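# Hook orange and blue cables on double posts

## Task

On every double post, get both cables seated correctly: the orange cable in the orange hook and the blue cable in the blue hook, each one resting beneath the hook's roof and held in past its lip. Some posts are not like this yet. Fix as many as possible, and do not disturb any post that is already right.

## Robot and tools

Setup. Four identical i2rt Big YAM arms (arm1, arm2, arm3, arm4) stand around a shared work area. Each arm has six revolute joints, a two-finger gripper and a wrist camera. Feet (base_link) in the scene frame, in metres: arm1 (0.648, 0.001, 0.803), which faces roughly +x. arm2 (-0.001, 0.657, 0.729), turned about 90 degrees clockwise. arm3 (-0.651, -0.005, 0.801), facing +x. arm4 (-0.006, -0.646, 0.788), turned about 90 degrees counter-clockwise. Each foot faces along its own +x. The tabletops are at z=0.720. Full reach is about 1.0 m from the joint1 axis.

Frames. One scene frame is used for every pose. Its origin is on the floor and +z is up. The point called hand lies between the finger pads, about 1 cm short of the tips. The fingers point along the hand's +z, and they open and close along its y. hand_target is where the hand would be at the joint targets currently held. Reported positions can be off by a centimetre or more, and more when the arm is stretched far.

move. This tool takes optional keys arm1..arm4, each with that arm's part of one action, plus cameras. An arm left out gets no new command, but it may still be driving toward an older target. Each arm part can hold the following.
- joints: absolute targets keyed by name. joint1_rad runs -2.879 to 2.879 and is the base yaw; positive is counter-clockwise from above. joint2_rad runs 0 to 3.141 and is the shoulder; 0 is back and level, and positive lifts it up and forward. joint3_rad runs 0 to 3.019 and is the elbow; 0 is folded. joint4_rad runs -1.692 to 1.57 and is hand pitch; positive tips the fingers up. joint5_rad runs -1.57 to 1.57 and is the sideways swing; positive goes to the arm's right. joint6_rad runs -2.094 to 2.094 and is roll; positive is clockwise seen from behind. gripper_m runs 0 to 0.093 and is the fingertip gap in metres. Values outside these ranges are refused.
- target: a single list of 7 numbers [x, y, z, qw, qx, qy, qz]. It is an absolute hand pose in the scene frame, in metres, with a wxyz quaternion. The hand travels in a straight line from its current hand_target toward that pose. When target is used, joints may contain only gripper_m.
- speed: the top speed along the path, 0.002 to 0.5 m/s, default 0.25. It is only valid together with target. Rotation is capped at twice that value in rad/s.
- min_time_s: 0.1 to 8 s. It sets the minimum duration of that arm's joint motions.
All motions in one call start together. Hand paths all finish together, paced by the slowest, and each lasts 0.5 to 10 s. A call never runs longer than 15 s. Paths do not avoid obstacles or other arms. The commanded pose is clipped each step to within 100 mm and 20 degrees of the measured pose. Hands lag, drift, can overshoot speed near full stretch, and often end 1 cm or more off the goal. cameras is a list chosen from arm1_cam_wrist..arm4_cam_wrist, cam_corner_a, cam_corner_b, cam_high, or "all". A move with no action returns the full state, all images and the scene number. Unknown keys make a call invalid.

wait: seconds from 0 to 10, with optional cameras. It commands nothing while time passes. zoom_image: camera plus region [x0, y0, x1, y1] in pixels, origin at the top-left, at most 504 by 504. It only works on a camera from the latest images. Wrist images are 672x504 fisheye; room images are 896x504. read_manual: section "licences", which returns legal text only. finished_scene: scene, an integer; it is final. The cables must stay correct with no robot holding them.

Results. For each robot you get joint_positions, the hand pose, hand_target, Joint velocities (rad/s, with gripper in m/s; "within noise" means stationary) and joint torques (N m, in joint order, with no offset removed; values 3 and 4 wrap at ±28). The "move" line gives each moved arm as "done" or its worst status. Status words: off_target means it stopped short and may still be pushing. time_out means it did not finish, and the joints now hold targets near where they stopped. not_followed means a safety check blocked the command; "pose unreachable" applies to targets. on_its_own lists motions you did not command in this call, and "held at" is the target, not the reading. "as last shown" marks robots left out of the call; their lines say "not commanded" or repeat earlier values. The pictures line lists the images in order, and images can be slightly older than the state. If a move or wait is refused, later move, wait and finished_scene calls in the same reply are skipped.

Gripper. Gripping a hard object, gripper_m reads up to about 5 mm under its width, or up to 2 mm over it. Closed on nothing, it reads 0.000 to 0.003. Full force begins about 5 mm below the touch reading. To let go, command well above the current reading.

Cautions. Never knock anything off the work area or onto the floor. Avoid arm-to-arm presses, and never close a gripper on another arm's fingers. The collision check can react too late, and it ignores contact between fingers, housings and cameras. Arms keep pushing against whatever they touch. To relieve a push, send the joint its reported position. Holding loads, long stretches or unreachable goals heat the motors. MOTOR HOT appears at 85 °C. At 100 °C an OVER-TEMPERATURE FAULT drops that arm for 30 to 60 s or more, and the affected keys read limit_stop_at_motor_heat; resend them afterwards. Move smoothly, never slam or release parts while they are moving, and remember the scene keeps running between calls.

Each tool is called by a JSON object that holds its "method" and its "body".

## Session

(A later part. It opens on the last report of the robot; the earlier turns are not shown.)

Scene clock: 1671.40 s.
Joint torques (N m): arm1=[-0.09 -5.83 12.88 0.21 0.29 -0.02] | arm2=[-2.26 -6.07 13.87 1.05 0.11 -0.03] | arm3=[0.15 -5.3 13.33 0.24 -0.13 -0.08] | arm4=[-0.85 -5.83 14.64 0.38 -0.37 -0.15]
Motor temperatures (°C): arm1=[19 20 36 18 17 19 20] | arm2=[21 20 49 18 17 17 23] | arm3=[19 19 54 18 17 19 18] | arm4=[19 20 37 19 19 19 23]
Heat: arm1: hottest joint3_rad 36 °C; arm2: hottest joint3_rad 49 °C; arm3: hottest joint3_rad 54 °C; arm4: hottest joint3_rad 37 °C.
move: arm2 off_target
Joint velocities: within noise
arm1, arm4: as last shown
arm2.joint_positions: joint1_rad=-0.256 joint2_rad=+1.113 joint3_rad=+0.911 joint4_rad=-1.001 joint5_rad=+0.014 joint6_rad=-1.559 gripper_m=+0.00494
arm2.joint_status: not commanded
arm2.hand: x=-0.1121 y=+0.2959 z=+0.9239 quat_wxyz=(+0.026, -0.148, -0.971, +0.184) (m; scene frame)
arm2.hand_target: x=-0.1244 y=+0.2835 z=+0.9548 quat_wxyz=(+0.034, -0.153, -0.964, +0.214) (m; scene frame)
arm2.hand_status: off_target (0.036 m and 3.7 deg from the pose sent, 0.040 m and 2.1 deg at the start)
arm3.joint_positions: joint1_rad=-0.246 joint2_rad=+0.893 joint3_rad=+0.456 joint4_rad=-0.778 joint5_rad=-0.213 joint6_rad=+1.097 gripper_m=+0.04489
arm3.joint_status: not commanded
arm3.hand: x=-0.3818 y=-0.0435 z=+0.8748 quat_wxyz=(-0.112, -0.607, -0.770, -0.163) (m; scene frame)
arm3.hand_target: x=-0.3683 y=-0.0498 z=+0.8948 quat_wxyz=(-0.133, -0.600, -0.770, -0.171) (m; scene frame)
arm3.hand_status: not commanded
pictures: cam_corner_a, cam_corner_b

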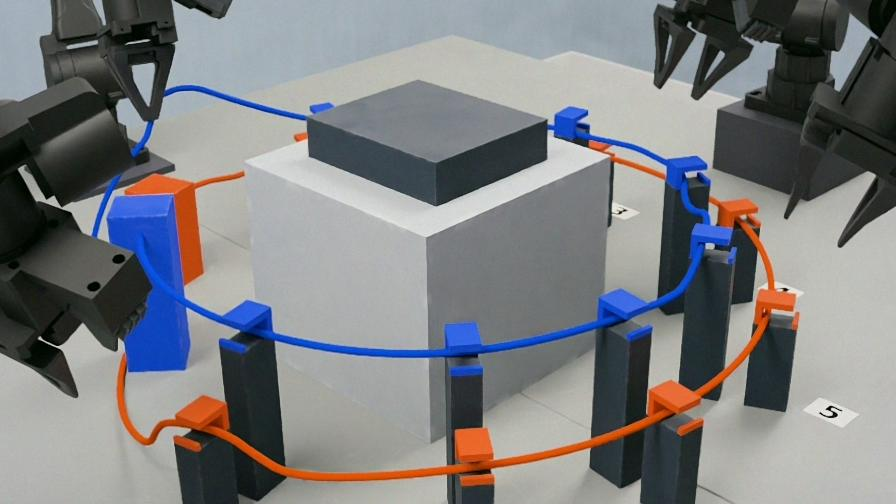

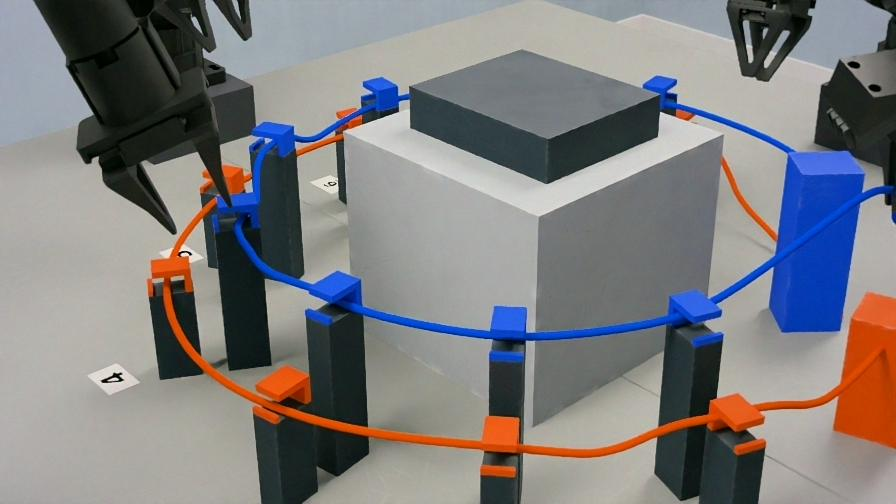

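{"method": "move", "body": {"arm1": {"target": [0.3700, -0.0500, 1.0200, -0.1861, 0.8383, 0.5001, -0.1209], "speed": 0.2}, "arm2": {"joints": {"gripper_m": 0.04}}, "cameras": ["arm1_cam_wrist", "arm2_cam_wrist", "arm4_cam_wrist", "cam_corner_a", "cam_corner_b"]}}

{"method": "zoom_image", "body": {"camera": "cam_corner_a", "region": [600, 130, 780, 330]}}

{"method": "zoom_image", "body": {"camera": "cam_corner_b", "region": [180, 80, 400, 300]}}

{"method": "zoom_image", "body": {"camera": "cam_corner_b", "region": [640, 200, 896, 400]}}

Scene clock: 1678.60 s.
Joint torques (N m): arm1=[-0.15 -2.67 11.78 0.21 0.31 -0.04] | arm2=[-1.44 -6.07 13.26 1.07 0.09 -0.01] | arm3=[0.15 -5.36 13.34 0.21 -0.12 -0.07] | arm4=[-0.56 -6.07 14.72 0.32 -0.37 -0.15]
Motor temperatures (°C): arm1=[19 20 36 18 17 19 20] | arm2=[21 20 50 18 17 17 23] | arm3=[19 19 54 18 17 19 18] | arm4=[18 20 38 19 19 19 22]
Heat: arm1: hottest joint3_rad 36 °C; arm2: hottest joint3_rad 50 °C; arm3: hottest joint3_rad 54 °C; arm4: hottest joint3_rad 38 °C.
move: arm1 off_target; arm2 done
Joint velocities: within noise
arm1.joint_positions: joint1_rad=+0.393 joint2_rad=+0.867 joint3_rad=+0.787 joint4_rad=-1.205 joint5_rad=+0.322 joint6_rad=-0.758 gripper_m=+0.04493
arm1.joint_status: not commanded
arm1.hand: x=+0.3726 y=-0.0472 z=+1.0094 quat_wxyz=(-0.184, +0.837, +0.503, -0.113) (m; scene frame)
arm1.hand_target: x=+0.3701 y=-0.0500 z=+1.0200 quat_wxyz=(-0.186, +0.837, +0.500, -0.121) (m; scene frame)
arm1.hand_status: off_target (0.011 m and 1.0 deg from the pose sent, 0.104 m and 2.3 deg at the start)
arm2.joint_positions: joint1_rad=-0.267 joint2_rad=+1.112 joint3_rad=+0.920 joint4_rad=-1.001 joint5_rad=+0.014 joint6_rad=-1.559 gripper_m=+0.03993
arm2.joint_status: all done
arm2.hand: x=-0.1171 y=+0.2946 z=+0.9284 quat_wxyz=(+0.028, -0.153, -0.970, +0.189) (m; scene frame)
arm2.hand_target: x=-0.1244 y=+0.2835 z=+0.9550 quat_wxyz=(+0.034, -0.153, -0.964, +0.214) (m; scene frame)
arm2.hand_status: not commanded
arm3, arm4: as last shown
pictures: arm1_cam_wrist, arm2_cam_wrist, arm4_cam_wrist, cam_corner_a, cam_corner_b
camera_calibration:
arm1_cam_wrist: T_world_to_cam=[[-0.803569, 0.418027, 0.42371, -0.110135], [0.593925, 0.609926, 0.524637, -0.718572], [-0.0391189, 0.673234, -0.738394, 0.915657], [0, 0, 0, 1]] pos_world=[0.374097, -0.132137, 1.09977]
arm2_cam_wrist: T_world_to_cam=[[-0.267968, -0.886585, 0.377042, -0.124242], [-0.715513, 0.445211, 0.538357, -0.711372], [-0.645163, -0.125516, -0.753665, 0.786481], [0, 0, 0, 1]] pos_world=[-0.0348808, 0.305275, 1.02256]
arm4_cam_wrist: T_world_to_cam=[[0.418356, -0.813234, -0.404511, 0.0673242], [-0.579674, -0.581923, 0.570389, -0.685341], [-0.699254, -0.00414125, -0.714861, 0.861164], [0, 0, 0, 1]] pos_world=[0.176732, -0.340499, 1.03376]

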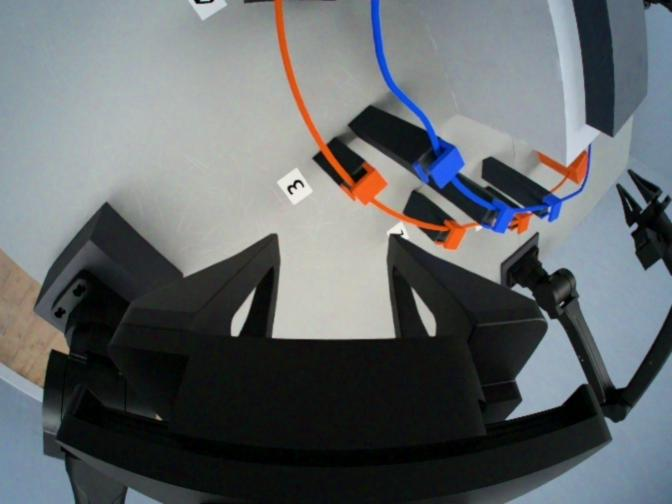

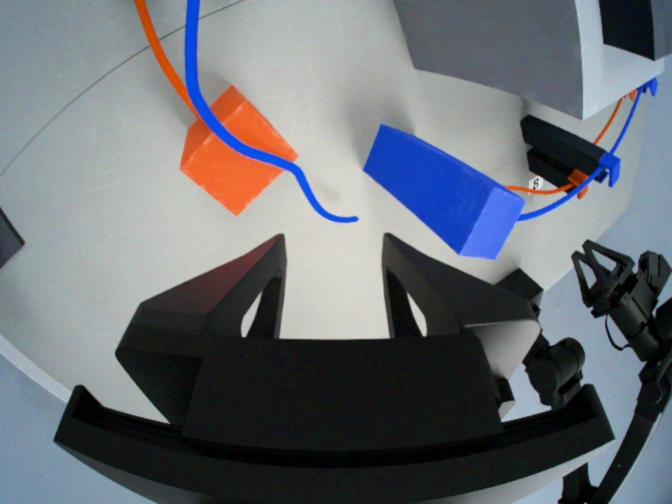

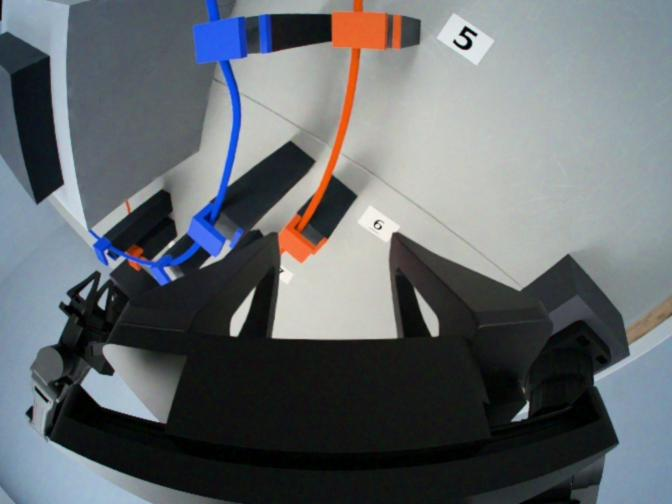

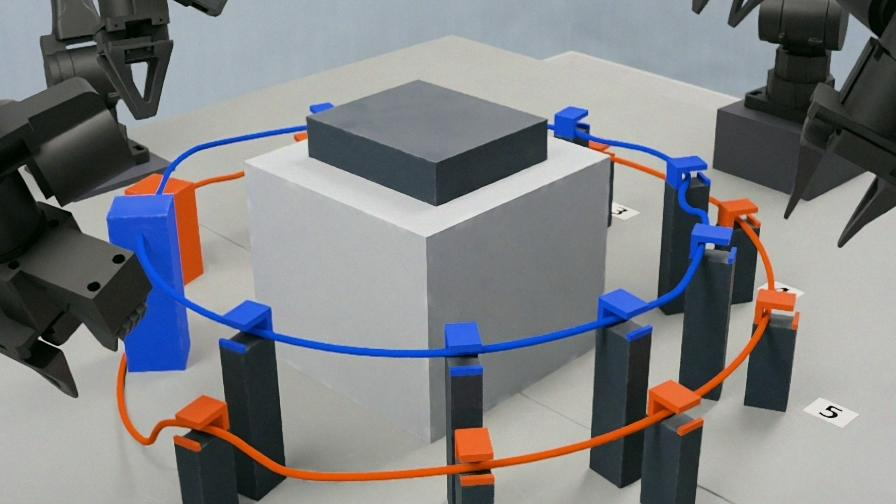

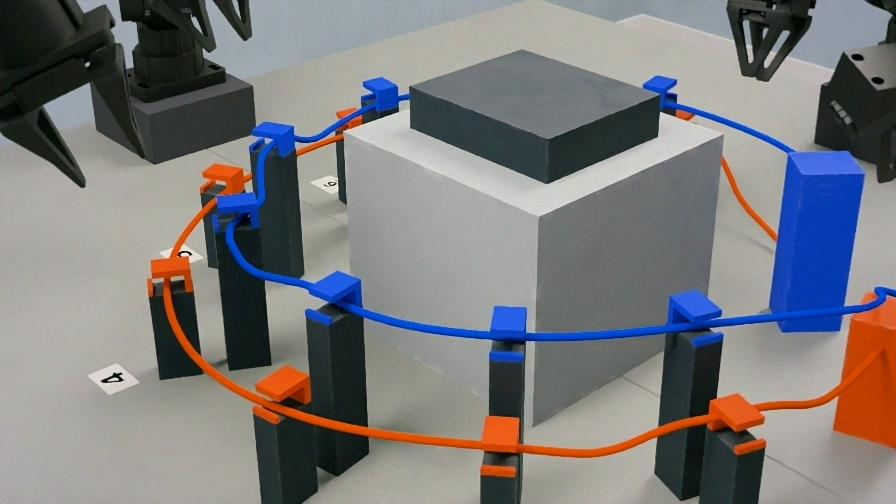

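Scaled by 2.520 from the camera's 896x504 image, which has a finer 1280x720 frame.

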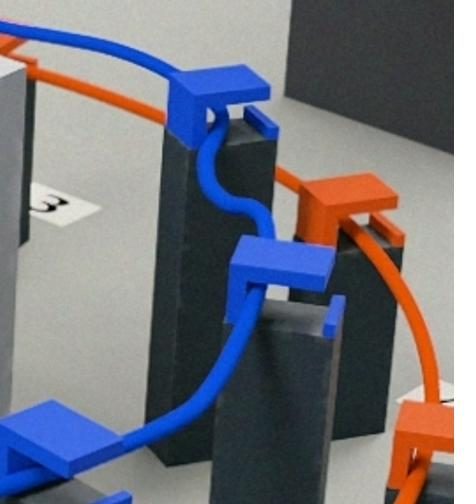

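Scaled by 2.291 from the camera's 896x504 image, which has a finer 1280x720 frame.

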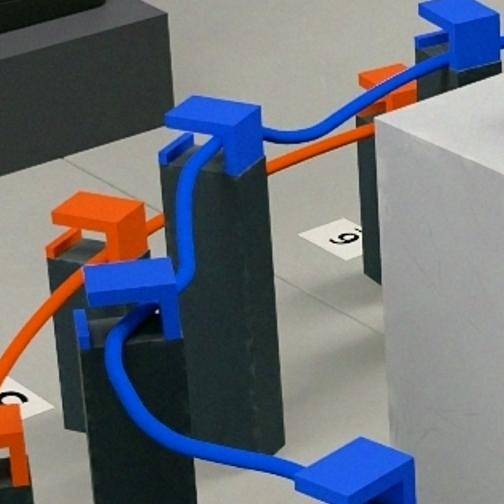

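Scaled by 1.969 from the camera's 896x504 image, which has a finer 1280x720 frame.

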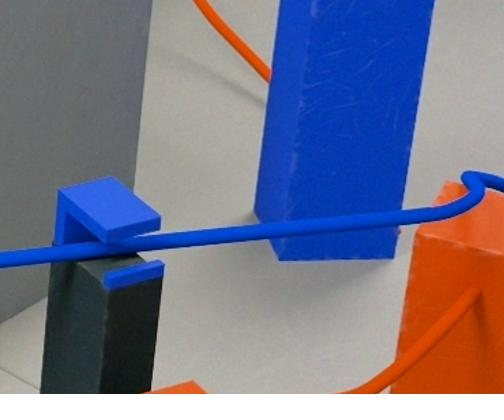

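{"method": "zoom_image", "body": {"camera": "cam_corner_b", "region": [660, 280, 740, 360]}}

{"method": "zoom_image", "body": {"camera": "cam_corner_b", "region": [460, 290, 560, 380]}}

{"method": "zoom_image", "body": {"camera": "cam_corner_b", "region": [690, 380, 790, 480]}}

{"method": "zoom_image", "body": {"camera": "cam_corner_b", "region": [240, 250, 540, 504]}}

{"method": "zoom_image", "body": {"camera": "cam_corner_a", "region": [120, 280, 320, 504]}}

{"method": "zoom_image", "body": {"camera": "cam_corner_a", "region": [420, 280, 800, 504]}}

Scaled by 6.300 from the camera's 896x504 image, which has a finer 1280x720 frame.

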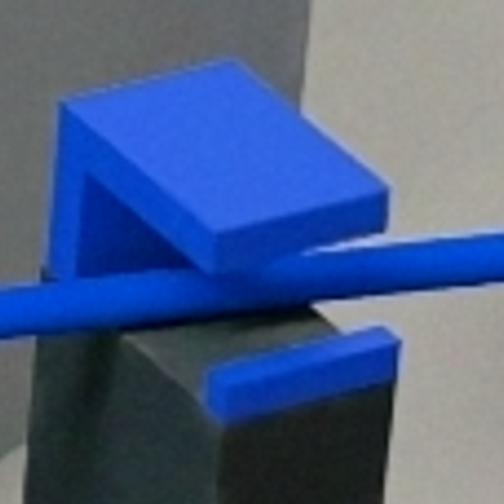

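Scaled by 5.040 from the camera's 896x504 image, which has a finer 1280x720 frame.

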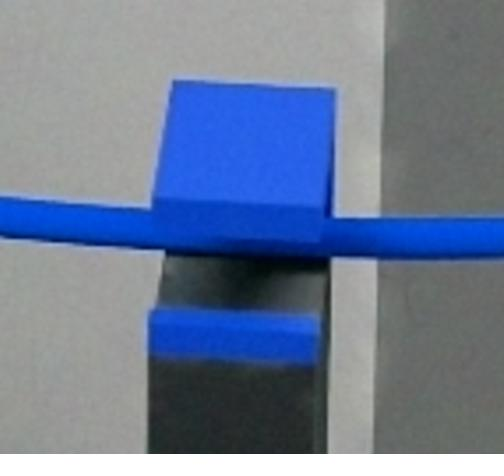

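Scaled by 5.040 from the camera's 896x504 image, which has a finer 1280x720 frame.

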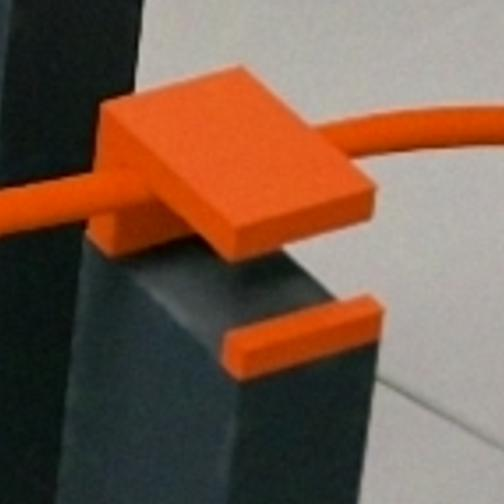

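Scaled by 1.680 from the camera's 896x504 image, which has a finer 1280x720 frame.

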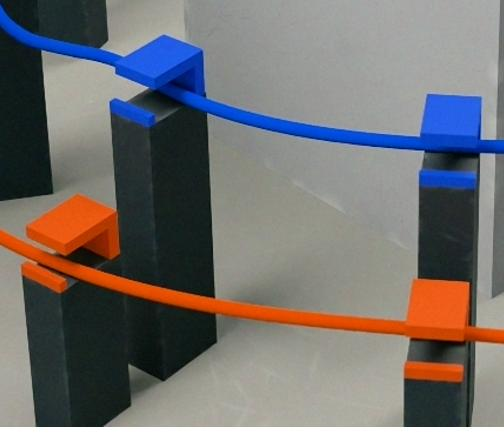

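Scaled by 2.250 from the camera's 896x504 image, which has a finer 1280x720 frame.

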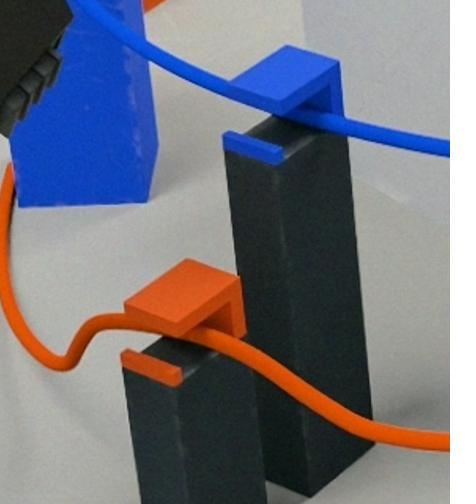

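Scaled by 1.326 from the camera's 896x504 image, which has a finer 1280x720 frame.

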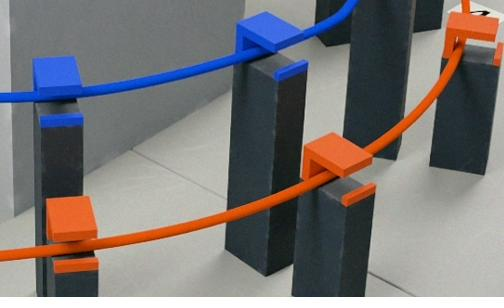

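{"method": "wait", "body": {"seconds": 0, "cameras": ["cam_corner_a", "cam_corner_b", "cam_high"]}}

Scene clock: 1704.80 s.
Joint torques (N m): arm1=[-0.15 -2.61 11.78 0.23 0.31 -0.02] | arm2=[-1.44 -6.07 13.23 1.09 0.08 -0.01] | arm3=[0.21 -5.36 13.33 0.2 -0.12 -0.08] | arm4=[-0.79 -6.07 14.71 0.28 -0.36 -0.16]
Motor temperatures (°C): arm1=[19 20 36 18 17 19 20] | arm2=[21 20 48 18 17 17 22] | arm3=[19 19 55 18 17 19 18] | arm4=[18 20 40 19 19 19 22]
Heat: arm1: hottest joint3_rad 36 °C; arm2: hottest joint3_rad 48 °C; arm3: hottest joint3_rad 55 °C; arm4: hottest joint3_rad 40 °C.
Joint velocities: within noise
arm1.joint_positions: joint1_rad=+0.393 joint2_rad=+0.867 joint3_rad=+0.787 joint4_rad=-1.205 joint5_rad=+0.322 joint6_rad=-0.757 gripper_m=+0.04493
arm1.joint_status: not commanded
arm1.hand: x=+0.3726 y=-0.0472 z=+1.0094 quat_wxyz=(-0.184, +0.837, +0.503, -0.113) (m; scene frame)
arm1.hand_target: x=+0.3700 y=-0.0500 z=+1.0200 quat_wxyz=(-0.186, +0.837, +0.500, -0.121) (m; scene frame)
arm1.hand_status: off_target (0.011 m and 1.0 deg from the pose sent, 0.104 m and 2.3 deg at the start)
arm2.joint_positions: joint1_rad=-0.267 joint2_rad=+1.112 joint3_rad=+0.920 joint4_rad=-1.001 joint5_rad=+0.014 joint6_rad=-1.559 gripper_m=+0.03993
arm2.joint_status: all done
arm2.hand: x=-0.1171 y=+0.2946 z=+0.9284 quat_wxyz=(+0.028, -0.153, -0.970, +0.189) (m; scene frame)
arm2.hand_target: x=-0.1244 y=+0.2835 z=+0.9550 quat_wxyz=(+0.034, -0.153, -0.964, +0.214) (m; scene frame)
arm2.hand_status: not commanded
arm3.joint_positions: joint1_rad=-0.246 joint2_rad=+0.893 joint3_rad=+0.456 joint4_rad=-0.778 joint5_rad=-0.213 joint6_rad=+1.097 gripper_m=+0.04489
arm3.joint_status: not commanded
arm3.hand: x=-0.3818 y=-0.0435 z=+0.8748 quat_wxyz=(-0.112, -0.607, -0.770, -0.163) (m; scene frame)
arm3.hand_target: x=-0.3683 y=-0.0498 z=+0.8948 quat_wxyz=(-0.133, -0.600, -0.770, -0.171) (m; scene frame)
arm3.hand_status: not commanded
arm4.joint_positions: joint1_rad=-0.501 joint2_rad=+1.052 joint3_rad=+0.789 joint4_rad=-1.100 joint5_rad=-0.370 joint6_rad=+0.626 gripper_m=+0.04491
arm4.joint_status: not commanded
arm4.hand: x=+0.0888 y=-0.3420 z=+0.9474 quat_wxyz=(+0.070, +0.232, -0.951, -0.191) (m; scene frame)
arm4.hand_target: x=+0.0994 y=-0.3308 z=+0.9699 quat_wxyz=(+0.052, +0.236, -0.947, -0.210) (m; scene frame)
arm4.hand_status: not commanded
pictures: cam_corner_a, cam_corner_b, cam_high

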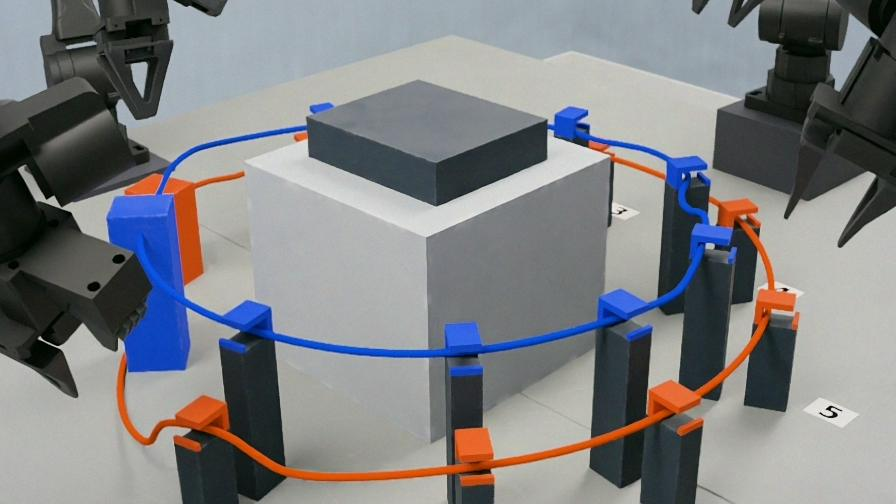

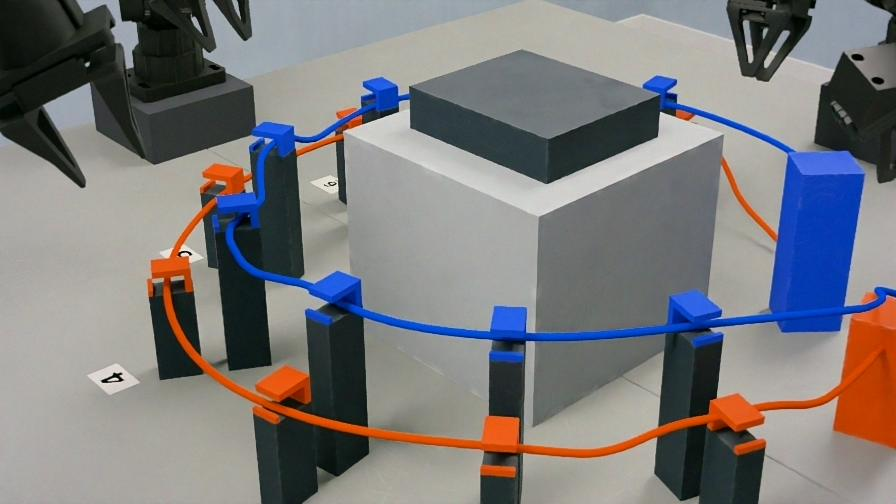

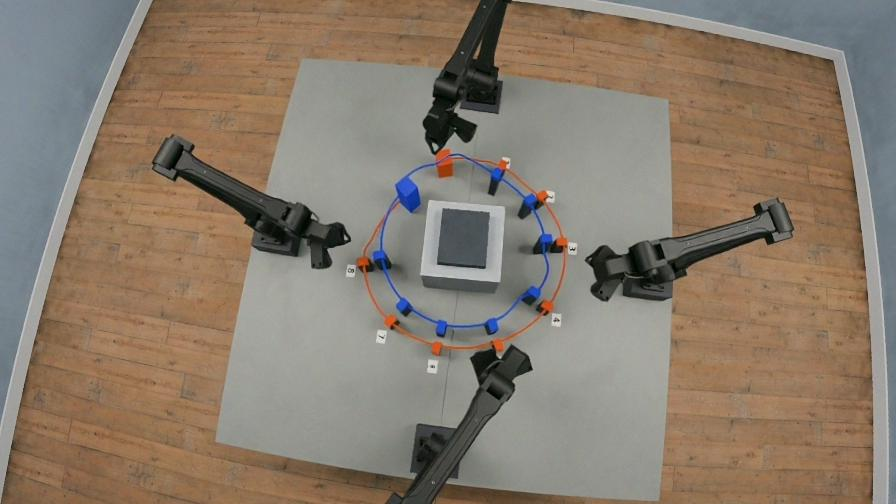

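{"method": "zoom_image", "body": {"camera": "cam_corner_b", "region": [130, 120, 380, 320]}}

{"method": "zoom_image", "body": {"camera": "cam_corner_a", "region": [580, 120, 820, 340]}}

{"method": "zoom_image", "body": {"camera": "cam_corner_b", "region": [450, 270, 790, 490]}}

{"method": "zoom_image", "body": {"camera": "cam_corner_a", "region": [160, 280, 500, 500]}}

Scaled by 2.016 from the camera's 896x504 image, which has a finer 1280x720 frame.

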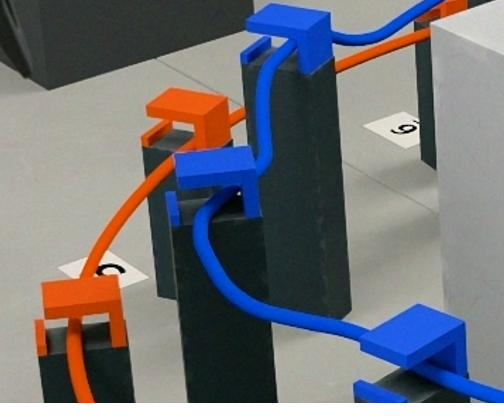

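Scaled by 2.100 from the camera's 896x504 image, which has a finer 1280x720 frame.

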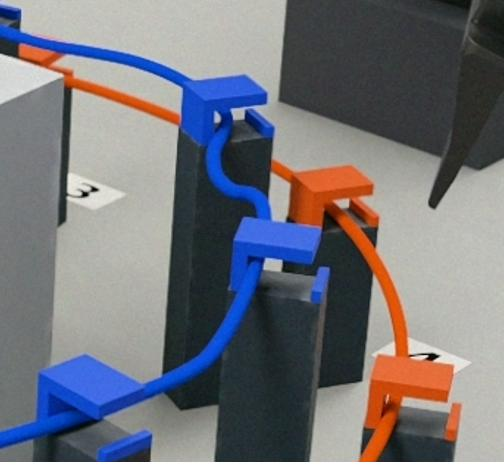

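Scaled by 1.482 from the camera's 896x504 image, which has a finer 1280x720 frame.

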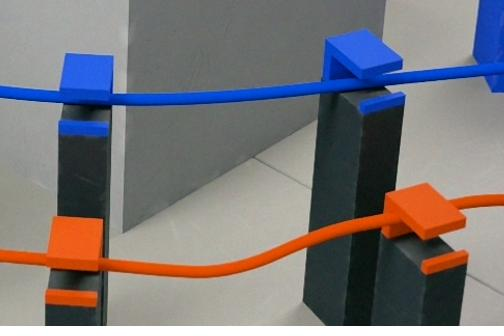

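Scaled by 1.482 from the camera's 896x504 image, which has a finer 1280x720 frame.

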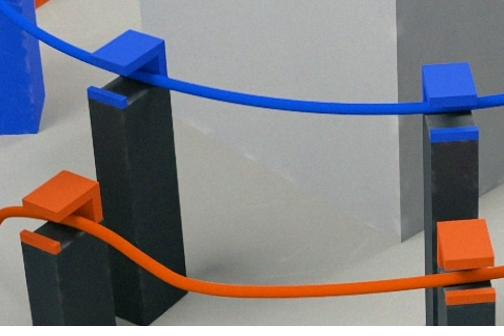

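All hooks look right. I'm ending scene 1.

{"method": "finished_scene", "body": {"scene": 1}}

The scene is finished: the task was done.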